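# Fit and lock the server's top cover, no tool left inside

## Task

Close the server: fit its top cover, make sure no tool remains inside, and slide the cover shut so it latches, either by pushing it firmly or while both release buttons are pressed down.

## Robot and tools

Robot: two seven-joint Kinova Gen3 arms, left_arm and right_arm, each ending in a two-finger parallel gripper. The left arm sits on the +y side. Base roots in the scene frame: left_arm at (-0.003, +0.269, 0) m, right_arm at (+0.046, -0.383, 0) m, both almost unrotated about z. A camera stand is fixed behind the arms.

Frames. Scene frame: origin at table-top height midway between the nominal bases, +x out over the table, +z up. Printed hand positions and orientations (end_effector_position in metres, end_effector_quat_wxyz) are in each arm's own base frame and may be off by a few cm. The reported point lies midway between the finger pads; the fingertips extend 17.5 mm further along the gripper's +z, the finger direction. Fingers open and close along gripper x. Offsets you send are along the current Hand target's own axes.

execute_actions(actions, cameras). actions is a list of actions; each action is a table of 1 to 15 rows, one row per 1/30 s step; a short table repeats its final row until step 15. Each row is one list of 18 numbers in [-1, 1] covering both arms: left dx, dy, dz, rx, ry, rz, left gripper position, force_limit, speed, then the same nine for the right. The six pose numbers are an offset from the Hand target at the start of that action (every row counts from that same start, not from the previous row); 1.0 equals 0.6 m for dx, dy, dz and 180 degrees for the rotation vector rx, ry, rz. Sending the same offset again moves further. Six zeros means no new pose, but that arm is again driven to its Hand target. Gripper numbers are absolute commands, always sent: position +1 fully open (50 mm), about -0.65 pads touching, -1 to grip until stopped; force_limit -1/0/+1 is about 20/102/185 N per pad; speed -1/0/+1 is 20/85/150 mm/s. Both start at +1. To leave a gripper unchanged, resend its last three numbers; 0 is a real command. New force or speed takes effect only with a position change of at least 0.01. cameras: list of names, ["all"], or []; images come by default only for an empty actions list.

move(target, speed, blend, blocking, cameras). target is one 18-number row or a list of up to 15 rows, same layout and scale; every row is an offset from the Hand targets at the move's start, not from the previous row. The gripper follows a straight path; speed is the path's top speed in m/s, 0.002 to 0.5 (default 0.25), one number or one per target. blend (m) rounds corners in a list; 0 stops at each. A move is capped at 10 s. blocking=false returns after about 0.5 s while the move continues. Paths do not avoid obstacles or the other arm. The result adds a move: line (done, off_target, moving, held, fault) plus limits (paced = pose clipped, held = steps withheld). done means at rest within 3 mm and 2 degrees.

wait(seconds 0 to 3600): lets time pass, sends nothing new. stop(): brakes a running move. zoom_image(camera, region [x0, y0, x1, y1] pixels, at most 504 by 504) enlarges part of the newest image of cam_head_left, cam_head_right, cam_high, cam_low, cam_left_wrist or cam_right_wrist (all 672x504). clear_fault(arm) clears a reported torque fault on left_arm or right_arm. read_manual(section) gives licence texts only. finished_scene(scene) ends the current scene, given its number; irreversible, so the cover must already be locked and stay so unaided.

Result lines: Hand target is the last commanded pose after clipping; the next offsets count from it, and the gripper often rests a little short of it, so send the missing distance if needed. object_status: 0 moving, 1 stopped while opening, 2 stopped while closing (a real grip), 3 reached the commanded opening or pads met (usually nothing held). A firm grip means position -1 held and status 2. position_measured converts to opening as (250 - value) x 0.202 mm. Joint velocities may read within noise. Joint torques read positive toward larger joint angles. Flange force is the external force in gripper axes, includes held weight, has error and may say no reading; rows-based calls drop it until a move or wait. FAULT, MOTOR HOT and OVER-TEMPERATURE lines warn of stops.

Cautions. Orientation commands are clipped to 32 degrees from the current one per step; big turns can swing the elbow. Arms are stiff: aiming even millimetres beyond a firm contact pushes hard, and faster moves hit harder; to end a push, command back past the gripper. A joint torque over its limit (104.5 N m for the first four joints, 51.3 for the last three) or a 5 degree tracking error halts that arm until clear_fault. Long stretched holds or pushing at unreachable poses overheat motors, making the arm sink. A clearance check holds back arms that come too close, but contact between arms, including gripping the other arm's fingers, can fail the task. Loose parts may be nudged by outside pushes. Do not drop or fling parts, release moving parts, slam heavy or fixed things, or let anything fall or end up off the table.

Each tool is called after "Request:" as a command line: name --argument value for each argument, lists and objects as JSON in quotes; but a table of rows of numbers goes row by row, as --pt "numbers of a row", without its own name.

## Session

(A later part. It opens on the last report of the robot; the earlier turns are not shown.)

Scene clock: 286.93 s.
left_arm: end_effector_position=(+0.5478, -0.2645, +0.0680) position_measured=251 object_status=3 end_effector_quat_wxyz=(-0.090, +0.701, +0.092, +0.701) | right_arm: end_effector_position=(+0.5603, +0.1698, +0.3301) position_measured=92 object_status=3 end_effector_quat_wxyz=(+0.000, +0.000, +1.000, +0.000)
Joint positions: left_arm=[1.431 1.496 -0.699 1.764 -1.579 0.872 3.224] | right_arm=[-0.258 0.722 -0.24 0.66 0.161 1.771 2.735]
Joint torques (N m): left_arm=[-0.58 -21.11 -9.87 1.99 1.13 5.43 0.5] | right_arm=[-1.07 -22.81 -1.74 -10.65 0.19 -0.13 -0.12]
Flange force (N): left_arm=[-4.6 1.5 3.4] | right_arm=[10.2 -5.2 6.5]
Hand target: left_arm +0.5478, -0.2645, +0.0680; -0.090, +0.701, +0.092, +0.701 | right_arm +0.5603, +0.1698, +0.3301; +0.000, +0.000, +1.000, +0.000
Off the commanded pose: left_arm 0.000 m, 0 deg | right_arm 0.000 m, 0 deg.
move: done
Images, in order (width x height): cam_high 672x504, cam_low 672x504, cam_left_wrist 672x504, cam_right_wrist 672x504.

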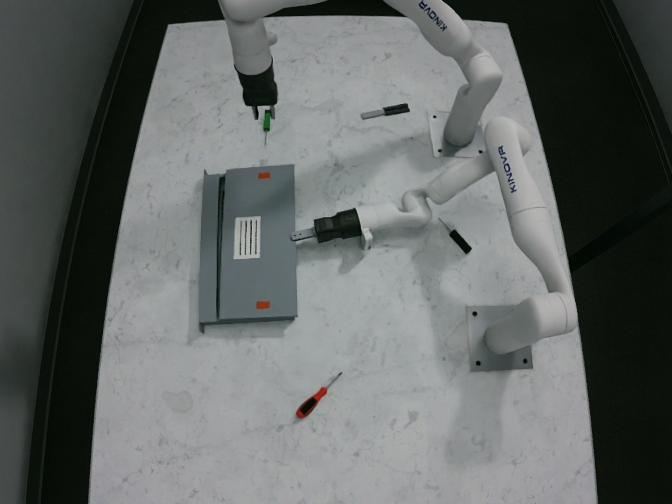

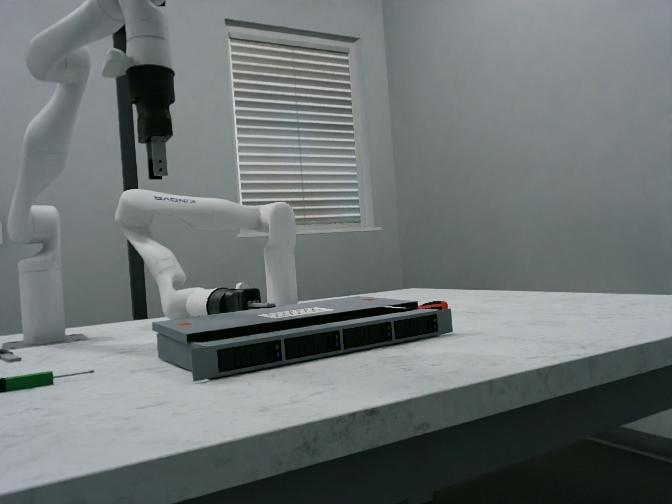

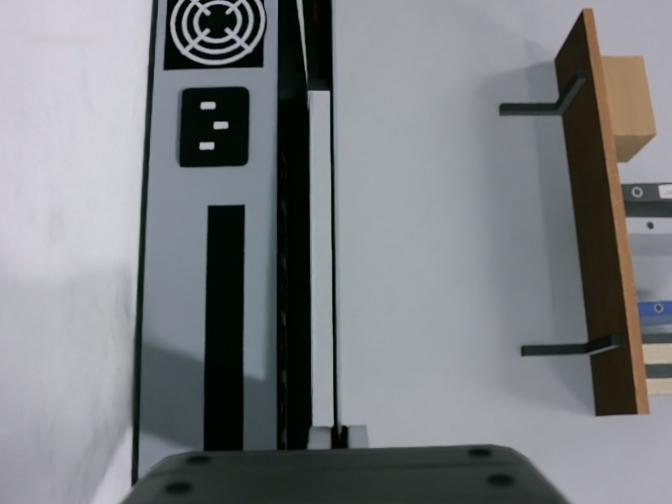

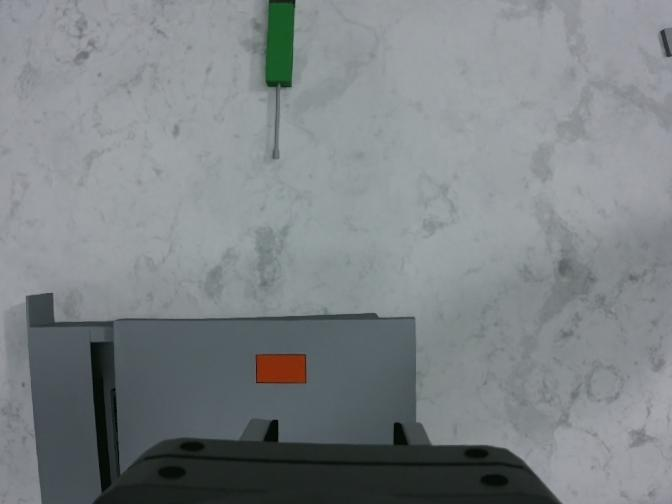

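Request:
move --target '[-0.0233,0.0036,0.0056,0.0028,0,0.0022,-1,0.3,-0.6,0,0,0,0,0,0,0.4,-0.4,-1]' --speed 0.03 --cameras '["cam_left_wrist","cam_right_wrist","cam_low"]'

Request:
zoom_image --camera "cam_low" --region '[130, 270, 470, 390]'

Request:
zoom_image --camera "cam_right_wrist" --region '[20, 270, 460, 450]'

Scene clock: 306.20 s.
left_arm: end_effector_position=(+0.5516, -0.2657, +0.0541) position_measured=251 object_status=3 end_effector_quat_wxyz=(-0.095, +0.701, +0.093, +0.701) | right_arm: end_effector_position=(+0.5603, +0.1698, +0.3301) position_measured=92 object_status=3 end_effector_quat_wxyz=(+0.000, +0.000, +1.000, +0.000)
Joint positions: left_arm=[1.416 1.523 -0.685 1.721 -1.55 0.884 3.194] | right_arm=[-0.258 0.722 -0.24 0.66 0.161 1.771 2.735]
Joint torques (N m): left_arm=[-0.68 -19.05 -5.64 -1.82 -0.59 1.12 0.54] | right_arm=[-1.14 -22.82 -1.73 -10.56 0.19 -0.16 -0.1]
Flange force (N): left_arm=[5.9 -5.1 -4.3] | right_arm=[9.6 -5.1 6.0]
Hand target: left_arm +0.5516, -0.2658, +0.0540; -0.095, +0.701, +0.093, +0.701 | right_arm +0.5603, +0.1698, +0.3301; +0.000, +0.000, +1.000, +0.000
Off the commanded pose: left_arm 0.000 m, 0 deg | right_arm 0.000 m, 0 deg.
move: done
Images, in order (width x height): cam_low 672x504, cam_left_wrist 672x504, cam_right_wrist 672x504.

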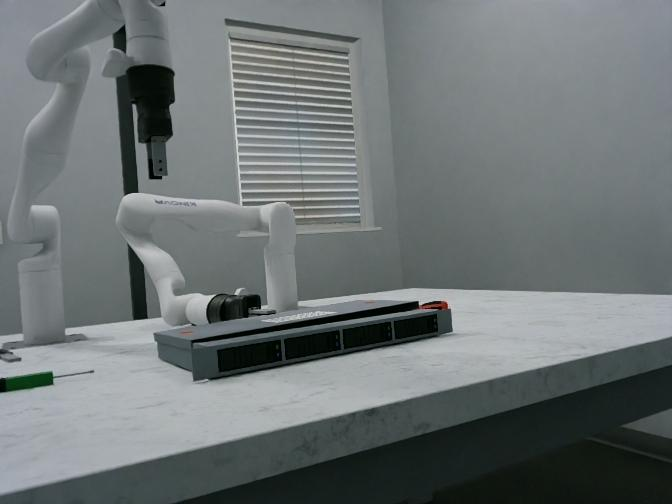

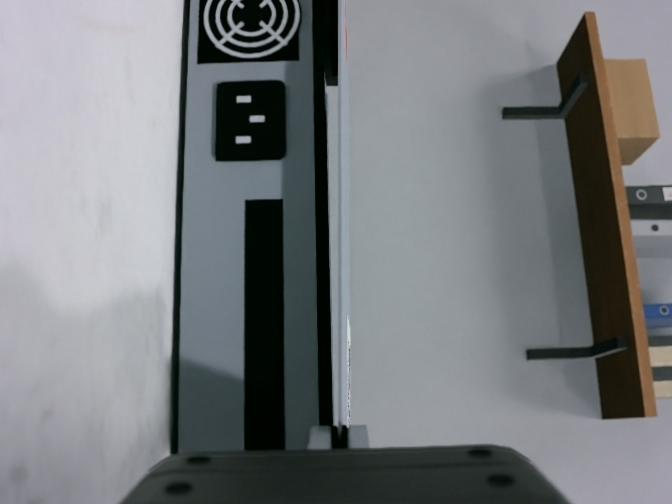

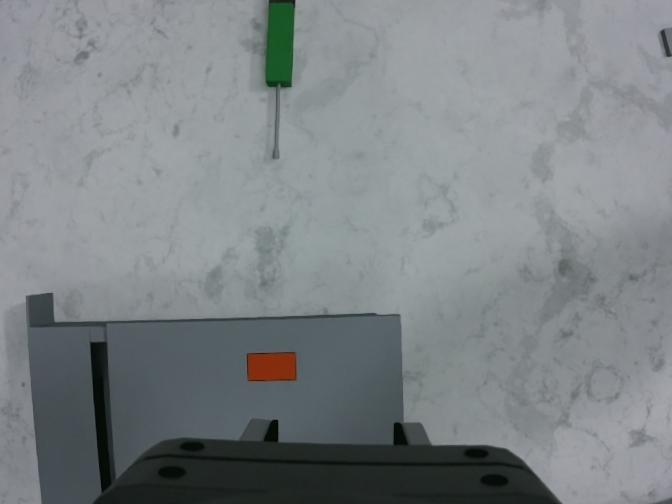

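Scaled by 1.482.

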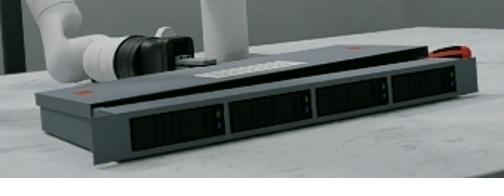

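Scaled by 1.145.

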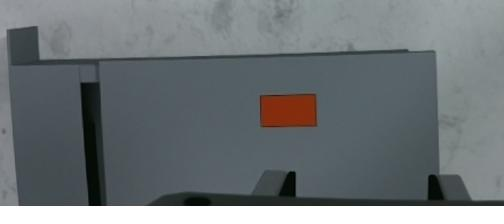

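Request:
move --pt "0.0015 -0.0024 0 0 0 0 -1 0.3 -0.6 0 0 0 0 0 0 0.4 -0.4 -1" --speed 0.01

Request:
move --pt "-0.005 0 0 0 0 0 -1 0.3 -0.6 0 0 0 0 0 0 0.4 -0.4 -1" --speed 0.01 --cameras '["cam_left_wrist","cam_low"]'

Request:
zoom_image --camera "cam_low" --region '[130, 270, 470, 390]'

Scene clock: 321.77 s.
left_arm: end_effector_position=(+0.5512, -0.2644, +0.0548) position_measured=251 object_status=3 end_effector_quat_wxyz=(-0.095, +0.701, +0.093, +0.701) | right_arm: end_effector_position=(+0.5603, +0.1698, +0.3301) position_measured=92 object_status=3 end_effector_quat_wxyz=(+0.000, +0.000, +1.000, +0.000)
Joint positions: left_arm=[1.417 1.522 -0.687 1.727 -1.553 0.882 3.199] | right_arm=[-0.258 0.722 -0.24 0.66 0.161 1.771 2.735]
Joint torques (N m): left_arm=[-3.15 -20.67 -11.75 4.76 1.69 6.63 -0.1] | right_arm=[-1.09 -22.71 -1.76 -10.53 0.26 -0.13 -0.11]
Flange force (N): left_arm=[-7.3 5.6 1.8] | right_arm=[9.8 -5.1 6.0]
Hand target: left_arm +0.5512, -0.2644, +0.0549; -0.095, +0.701, +0.093, +0.701 | right_arm +0.5603, +0.1698, +0.3301; +0.000, +0.000, +1.000, +0.000
Off the commanded pose: left_arm 0.000 m, 0 deg | right_arm 0.000 m, 0 deg.
move: done

Scene clock: 322.30 s.
left_arm: end_effector_position=(+0.5512, -0.2644, +0.0520) position_measured=251 object_status=3 end_effector_quat_wxyz=(-0.095, +0.701, +0.093, +0.701) | right_arm: end_effector_position=(+0.5603, +0.1698, +0.3301) position_measured=92 object_status=3 end_effector_quat_wxyz=(+0.000, +0.000, +1.000, +0.000)
Joint positions: left_arm=[1.415 1.529 -0.684 1.722 -1.55 0.884 3.2] | right_arm=[-0.258 0.722 -0.24 0.66 0.161 1.771 2.735]
Joint torques (N m): left_arm=[-3.88 -18.22 -8.4 4.24 1.62 3.93 -0.29] | right_arm=[-1.07 -22.79 -1.78 -10.56 0.2 -0.18 -0.1]
Flange force (N): left_arm=[0.0 4.0 -0.4] | right_arm=[9.6 -5.0 5.9]
Hand target: left_arm +0.5512, -0.2644, +0.0519; -0.095, +0.701, +0.093, +0.701 | right_arm +0.5603, +0.1698, +0.3301; +0.000, +0.000, +1.000, +0.000
Off the commanded pose: left_arm 0.000 m, 0 deg | right_arm 0.000 m, 0 deg.
move: done
Images, in order (width x height): cam_low 672x504, cam_left_wrist 672x504.

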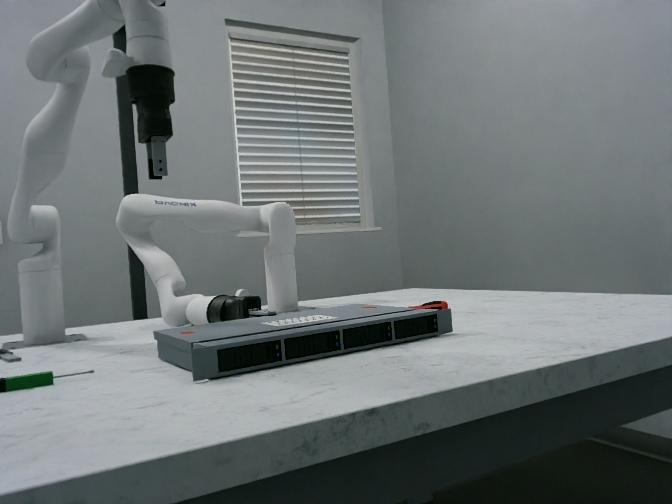

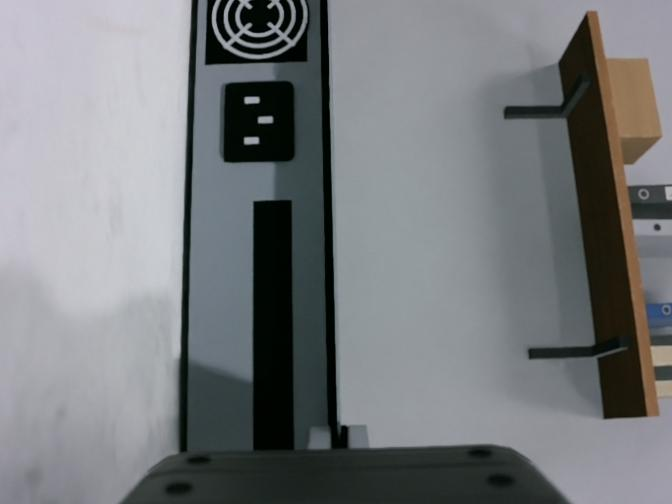

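Scaled by 1.482.

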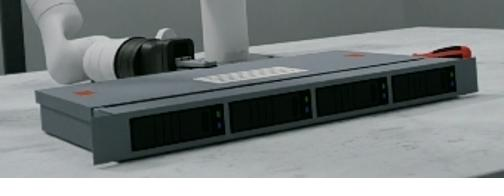

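Request:
move --target '[-0.0045,0.001,0,0,0,0,-1,0.3,-0.6,0,0,0,0,0,0,0.4,-0.4,-1]' --speed 0.01

Request:
move --target '[-0.004,0,0,0,0,0,-1,0.3,-0.6,0,0,0,0,0,0,0.4,-0.4,-1]' --speed 0.01 --cameras '["cam_left_wrist","cam_low","cam_right_wrist"]'

Request:
zoom_image --camera "cam_low" --region '[130, 270, 470, 390]'

Scene clock: 331.20 s.
left_arm: end_effector_position=(+0.5514, -0.2649, +0.0493) position_measured=251 object_status=3 end_effector_quat_wxyz=(-0.095, +0.701, +0.093, +0.701) | right_arm: end_effector_position=(+0.5603, +0.1698, +0.3301) position_measured=92 object_status=3 end_effector_quat_wxyz=(+0.000, +0.000, +1.000, +0.000)
Joint positions: left_arm=[1.414 1.534 -0.682 1.715 -1.546 0.886 3.198] | right_arm=[-0.258 0.722 -0.24 0.66 0.161 1.771 2.735]
Joint torques (N m): left_arm=[-3.23 -17.34 -6.91 0.85 -0.08 1.94 -0.27] | right_arm=[-1.01 -22.75 -1.75 -10.53 0.23 -0.16 -0.09]
Flange force (N): left_arm=[5.8 -1.6 -6.3] | right_arm=[9.6 -4.9 5.9]
Hand target: left_arm +0.5514, -0.2649, +0.0492; -0.095, +0.701, +0.093, +0.701 | right_arm +0.5603, +0.1698, +0.3301; +0.000, +0.000, +1.000, +0.000
Off the commanded pose: left_arm 0.000 m, 0 deg | right_arm 0.000 m, 0 deg.
move: done

Scene clock: 331.70 s.
left_arm: end_effector_position=(+0.5514, -0.2649, +0.0470) position_measured=251 object_status=3 end_effector_quat_wxyz=(-0.095, +0.701, +0.093, +0.701) | right_arm: end_effector_position=(+0.5603, +0.1698, +0.3301) position_measured=92 object_status=3 end_effector_quat_wxyz=(+0.000, +0.000, +1.000, +0.000)
Joint positions: left_arm=[1.413 1.539 -0.68 1.711 -1.544 0.888 3.198] | right_arm=[-0.258 0.722 -0.24 0.66 0.161 1.771 2.735]
Joint torques (N m): left_arm=[-6.31 -9.23 2.85 -3.85 -2.52 -7.75 -0.23] | right_arm=[-1.03 -22.75 -1.74 -10.51 0.2 -0.13 -0.14]
Flange force (N): left_arm=[31.7 -7.1 -23.4] | right_arm=[9.5 -4.9 5.8]
Hand target: left_arm +0.5514, -0.2649, +0.0468; -0.095, +0.701, +0.093, +0.701 | right_arm +0.5603, +0.1698, +0.3301; +0.000, +0.000, +1.000, +0.000
Off the commanded pose: left_arm 0.000 m, 0 deg | right_arm 0.000 m, 0 deg.
move: done
Images, in order (width x height): cam_low 672x504, cam_left_wrist 672x504, cam_right_wrist 672x504.

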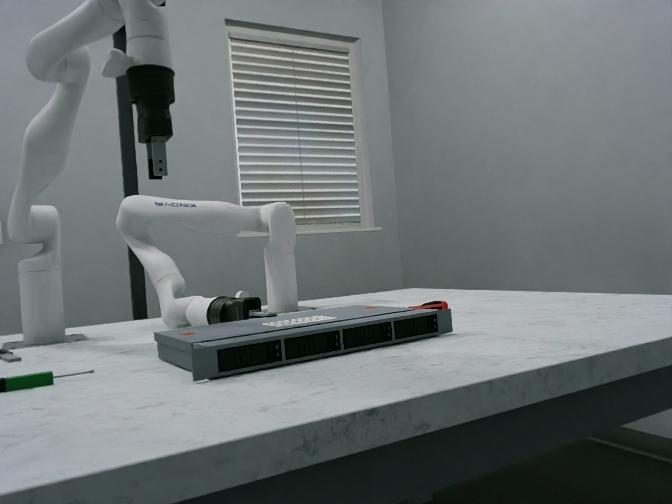

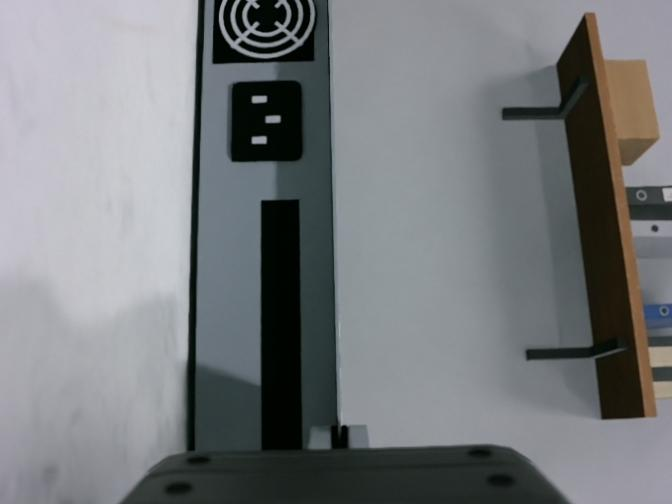

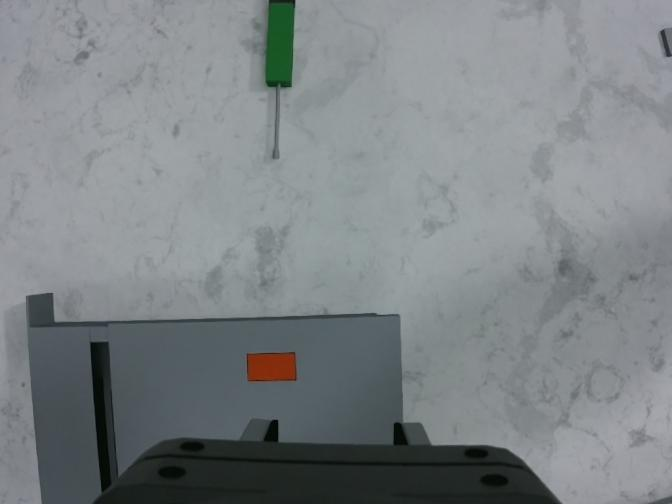

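Scaled by 1.482.

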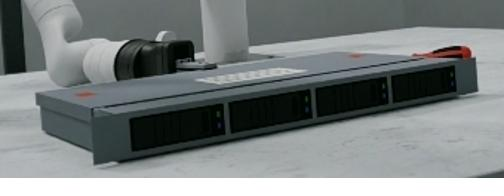

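Request:
move --target '[0.001,0.0008,-0.0025,0,0,0,-1,0.3,-0.6,0,0,0,0,0,0,0.4,-0.4,-1]' --speed 0.01 --cameras '["cam_left_wrist"]'

Request:
zoom_image --camera "cam_left_wrist" --region '[250, 0, 410, 230]'

Request:
zoom_image --camera "cam_left_wrist" --region '[250, 220, 410, 450]'

Scene clock: 346.20 s.
left_arm: end_effector_position=(+0.5501, -0.2657, +0.0474) position_measured=251 object_status=3 end_effector_quat_wxyz=(-0.095, +0.701, +0.093, +0.701) | right_arm: end_effector_position=(+0.5603, +0.1698, +0.3301) position_measured=92 object_status=3 end_effector_quat_wxyz=(+0.000, +0.000, +1.000, +0.000)
Joint positions: left_arm=[1.416 1.537 -0.678 1.712 -1.541 0.889 3.195] | right_arm=[-0.258 0.722 -0.24 0.66 0.161 1.771 2.735]
Joint torques (N m): left_arm=[6.61 -12.69 7.35 0.17 -0.38 -3.8 -0.13] | right_arm=[-1.06 -22.78 -1.68 -10.57 0.25 -0.11 -0.12]
Flange force (N): left_arm=[20.5 0.0 17.8] | right_arm=[9.9 -5.1 6.2]
Hand target: left_arm +0.5501, -0.2658, +0.0474; -0.095, +0.701, +0.093, +0.701 | right_arm +0.5603, +0.1698, +0.3301; +0.000, +0.000, +1.000, +0.000
Off the commanded pose: left_arm 0.000 m, 0 deg | right_arm 0.000 m, 0 deg.
move: done

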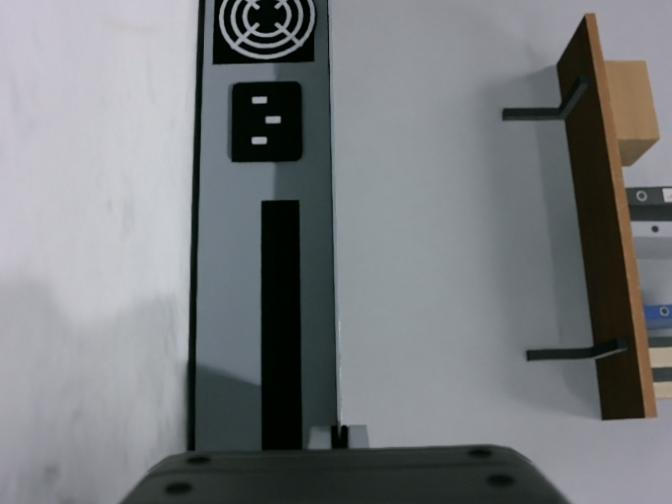

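Scaled by 2.191.

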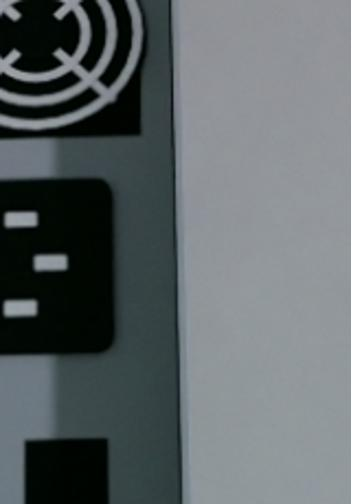

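Scaled by 2.191.

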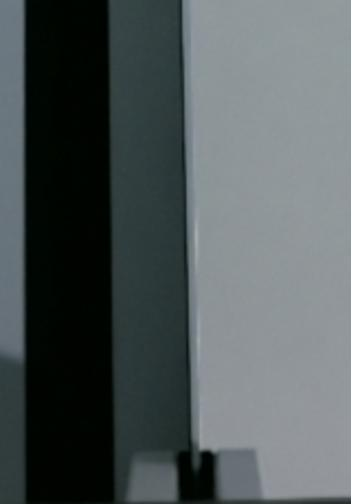

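Request:
move --pt "0 0 0.001 0 0 0 -0.4 0.3 -1 0 0 0 0 0 0 0.4 -0.4 -1" --pt "0.001 0 -0.06 0 0 0 -1 -0.5 -0.5 0 0 0 0 0 0 0.4 -0.4 -1" --pt "0.0085 -0.012 -0.06 -0.071 0 0 -1 -0.5 -0.5 0 0 0 0 0 0 0.4 -0.4 -1" --speed 0.05 --cameras '["cam_left_wrist","cam_right_wrist"]'

Request:
move --target '[0,0,0.06,0,0,0,-1,-0.5,-0.5,0,0,0,0,0,0,0.4,-0.4,-1]' --speed 0.03

Request:
move --target '[0,0,0.0117,0,0,0,-1,-0.5,-0.5,0,0,0,0,0,0,0.4,-0.4,-1]' --speed 0.02 --cameras '["cam_left_wrist","cam_right_wrist","cam_high"]'

Scene clock: 373.03 s.
left_arm: end_effector_position=(+0.5135, -0.2684, +0.0525) position_measured=252 object_status=3 end_effector_quat_wxyz=(-0.017, +0.707, +0.014, +0.707) | right_arm: end_effector_position=(+0.5603, +0.1698, +0.3301) position_measured=92 object_status=3 end_effector_quat_wxyz=(+0.000, +0.000, +1.000, +0.000)
Joint positions: left_arm=[1.527 1.597 -0.725 1.976 -1.907 0.915 3.685] | right_arm=[-0.258 0.722 -0.24 0.66 0.161 1.771 2.735]
Joint torques (N m): left_arm=[-0.42 -16.66 -7.3 3.69 1.52 3.21 -0.48] | right_arm=[-1.1 -22.82 -1.74 -10.58 0.23 -0.12 -0.07]
Flange force (N): left_arm=[1.2 -0.2 2.3] | right_arm=[9.8 -5.0 6.2]
Hand target: left_arm +0.5135, -0.2683, +0.0525; -0.017, +0.707, +0.014, +0.707 | right_arm +0.5603, +0.1698, +0.3301; +0.000, +0.000, +1.000, +0.000
Off the commanded pose: left_arm 0.000 m, 0 deg | right_arm 0.000 m, 0 deg.
move: done

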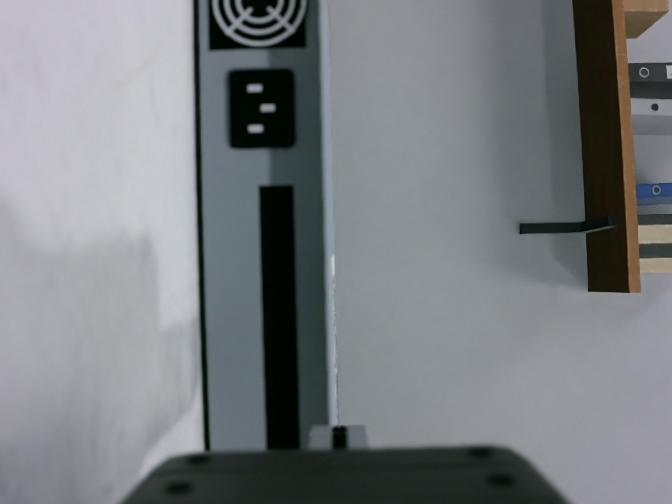

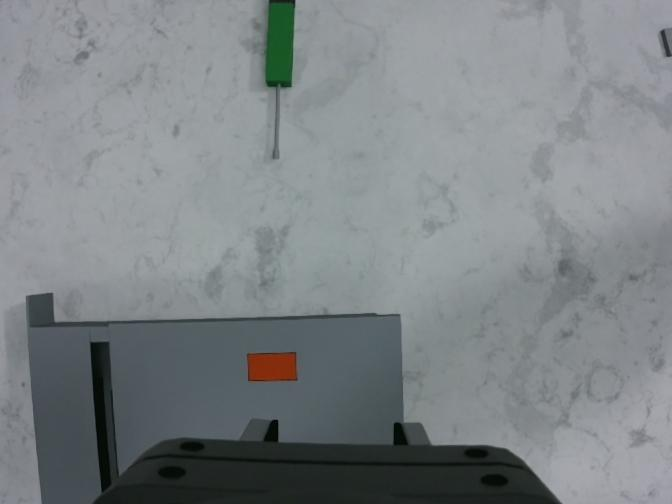

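Scene clock: 374.57 s.
left_arm: end_effector_position=(+0.5494, -0.2668, +0.0525) position_measured=252 object_status=3 end_effector_quat_wxyz=(-0.017, +0.707, +0.014, +0.707) | right_arm: end_effector_position=(+0.5603, +0.1698, +0.3301) position_measured=92 object_status=3 end_effector_quat_wxyz=(+0.000, +0.000, +1.000, +0.000)
Joint positions: left_arm=[1.452 1.605 -0.766 1.92 -1.973 0.899 3.694] | right_arm=[-0.258 0.722 -0.24 0.66 0.161 1.771 2.735]
Joint torques (N m): left_arm=[-8.72 -16.31 -11.71 -2.22 -0.53 1.97 -0.2] | right_arm=[-1.01 -22.74 -1.75 -10.55 0.22 -0.14 -0.1]
Flange force (N): left_arm=[7.2 -0.6 -32.7] | right_arm=[9.8 -5.0 6.0]
Hand target: left_arm +0.5494, -0.2668, +0.0525; -0.017, +0.707, +0.014, +0.707 | right_arm +0.5603, +0.1698, +0.3301; +0.000, +0.000, +1.000, +0.000
Off the commanded pose: left_arm 0.000 m, 0 deg | right_arm 0.000 m, 0 deg.
move: done

Scene clock: 375.17 s.
left_arm: end_effector_position=(+0.5561, -0.2665, +0.0525) position_measured=252 object_status=3 end_effector_quat_wxyz=(-0.017, +0.707, +0.014, +0.707) | right_arm: end_effector_position=(+0.5603, +0.1698, +0.3301) position_measured=92 object_status=3 end_effector_quat_wxyz=(+0.000, +0.000, +1.000, +0.000)
Joint positions: left_arm=[1.438 1.606 -0.773 1.908 -1.985 0.895 3.694] | right_arm=[-0.258 0.722 -0.24 0.66 0.161 1.771 2.735]
Joint velocities: left_arm=[-0.005 0 -0.002 -0.003 -0.002 -0.001 0.002] | right_arm=[within noise]
Joint torques (N m): left_arm=[-19.47 -15.15 -17.27 -10.94 -3.49 0.16 -0.09] | right_arm=[-1 -22.77 -1.74 -10.53 0.21 -0.14 -0.14]
Flange force (N): left_arm=[17.2 -5.1 -81.7] | right_arm=[9.5 -4.9 5.9]
Hand target: left_arm +0.5564, -0.2665, +0.0525; -0.017, +0.707, +0.014, +0.707 | right_arm +0.5603, +0.1698, +0.3301; +0.000, +0.000, +1.000, +0.000
Off the commanded pose: left_arm 0.000 m, 0 deg | right_arm 0.000 m, 0 deg.
move: done
Images, in order (width x height): cam_high 672x504, cam_left_wrist 672x504, cam_right_wrist 672x504.

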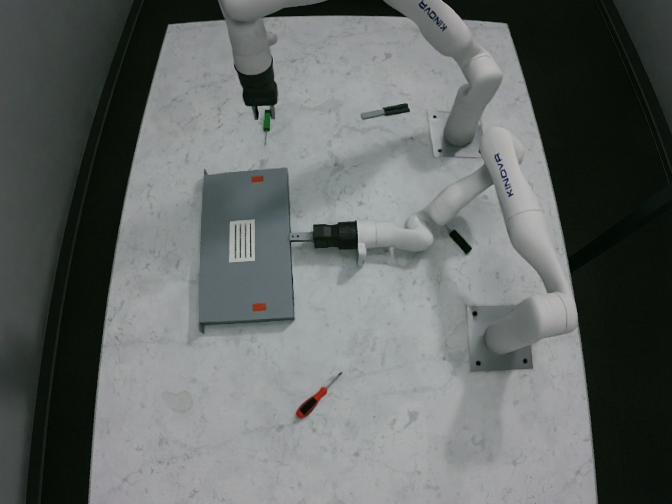

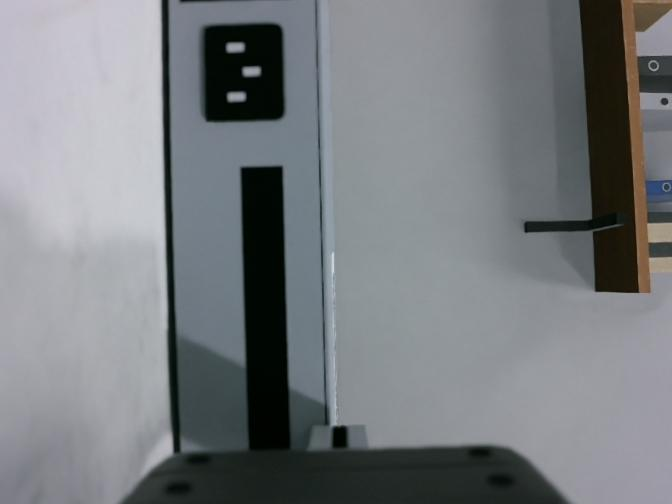

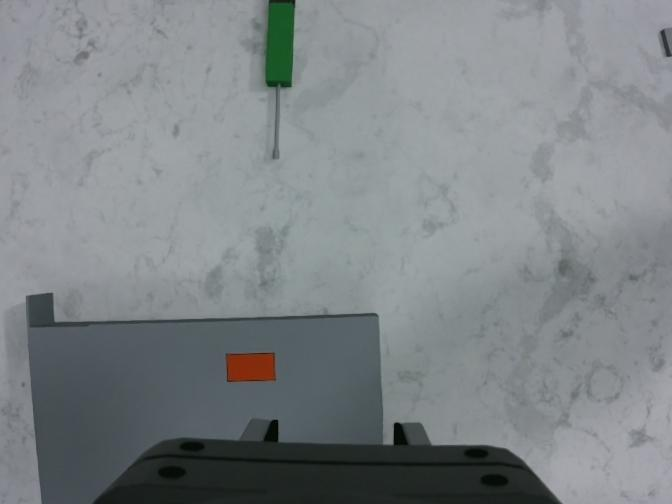

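Request:
move --target '[0,0,0.004,0,0,0,-1,-0.5,-0.5,0,0,0,0,0,0,0.4,-0.4,-1]' --speed 0.02 --cameras '["cam_right_wrist"]'

Request:
zoom_image --camera "cam_right_wrist" --region '[0, 280, 400, 450]'

Scene clock: 387.73 s.
left_arm: end_effector_position=(+0.5588, -0.2664, +0.0525) position_measured=252 object_status=3 end_effector_quat_wxyz=(-0.017, +0.707, +0.014, +0.707) | right_arm: end_effector_position=(+0.5603, +0.1698, +0.3301) position_measured=92 object_status=3 end_effector_quat_wxyz=(+0.000, +0.000, +1.000, +0.000)
Joint positions: left_arm=[1.432 1.606 -0.776 1.904 -1.989 0.894 3.694] | right_arm=[-0.258 0.722 -0.24 0.66 0.161 1.771 2.735]
Joint torques (N m): left_arm=[-18.69 -15.42 -16.86 -8.43 -2.24 0.4 -0.15] | right_arm=[-1.09 -22.75 -1.68 -10.59 0.22 -0.12 -0.1]
Flange force (N): left_arm=[14.7 -3.0 -73.0] | right_arm=[10.2 -5.2 6.3]
Hand target: left_arm +0.5588, -0.2664, +0.0525; -0.017, +0.707, +0.014, +0.707 | right_arm +0.5603, +0.1698, +0.3301; +0.000, +0.000, +1.000, +0.000
Off the commanded pose: left_arm 0.000 m, 0 deg | right_arm 0.000 m, 0 deg.
move: done

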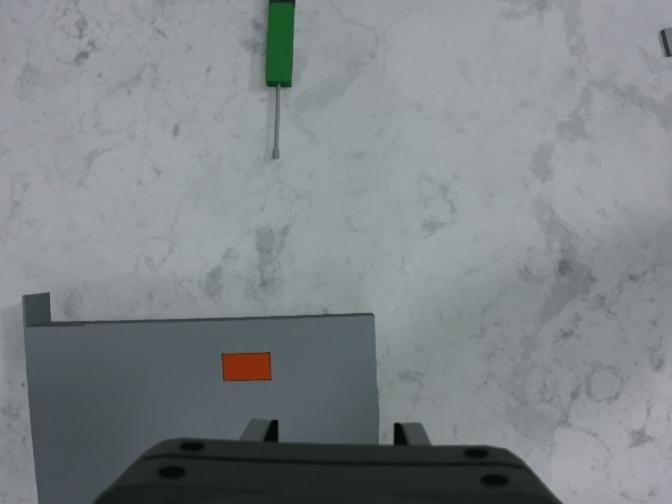

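Scaled by 1.260.

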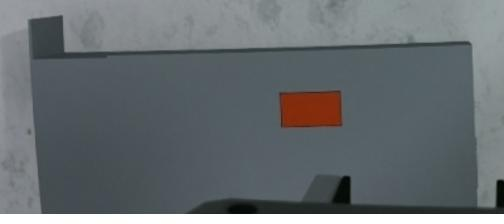

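Chassis slides with the cover at its stop, as in scene 1. Retreat and finish.

Request:
move --target '[0,0,-0.08,0,0,0,-1,-0.5,-0.5,0,0,0,0,0,0,0.4,-0.4,-1]' --speed 0.1 --cameras '["cam_right_wrist"]'

Request:
finished_scene --scene 2

Scene clock: 393.40 s.
left_arm: end_effector_position=(+0.5109, -0.2684, +0.0525) position_measured=252 object_status=3 end_effector_quat_wxyz=(-0.017, +0.707, +0.014, +0.707) | right_arm: end_effector_position=(+0.5603, +0.1698, +0.3301) position_measured=92 object_status=3 end_effector_quat_wxyz=(+0.000, +0.000, +1.000, +0.000)
Joint positions: left_arm=[1.533 1.596 -0.723 1.98 -1.902 0.915 3.684] | right_arm=[-0.258 0.722 -0.24 0.66 0.161 1.771 2.735]
Joint torques (N m): left_arm=[-0.4 -16.54 -7.2 4.03 1.61 3.23 -0.37] | right_arm=[-1 -22.72 -1.74 -10.52 0.22 -0.15 -0.12]
Flange force (N): left_arm=[1.0 0.8 3.0] | right_arm=[9.6 -4.9 5.8]
Hand target: left_arm +0.5109, -0.2684, +0.0525; -0.017, +0.707, +0.014, +0.707 | right_arm +0.5603, +0.1698, +0.3301; +0.000, +0.000, +1.000, +0.000
Off the commanded pose: left_arm 0.000 m, 0 deg | right_arm 0.000 m, 0 deg.
move: done

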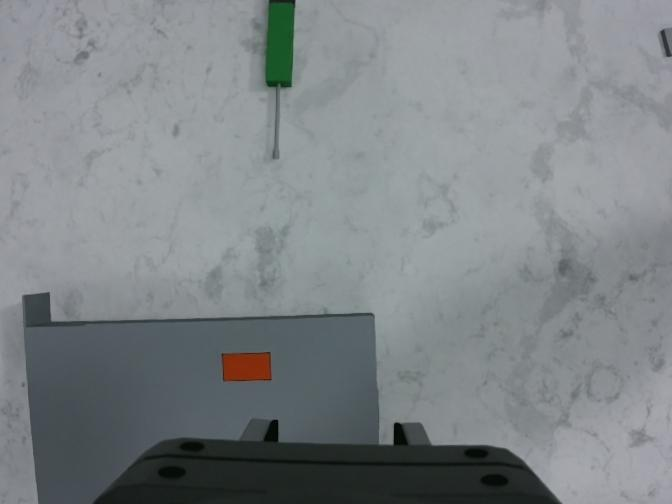

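The scene is finished: the task was done.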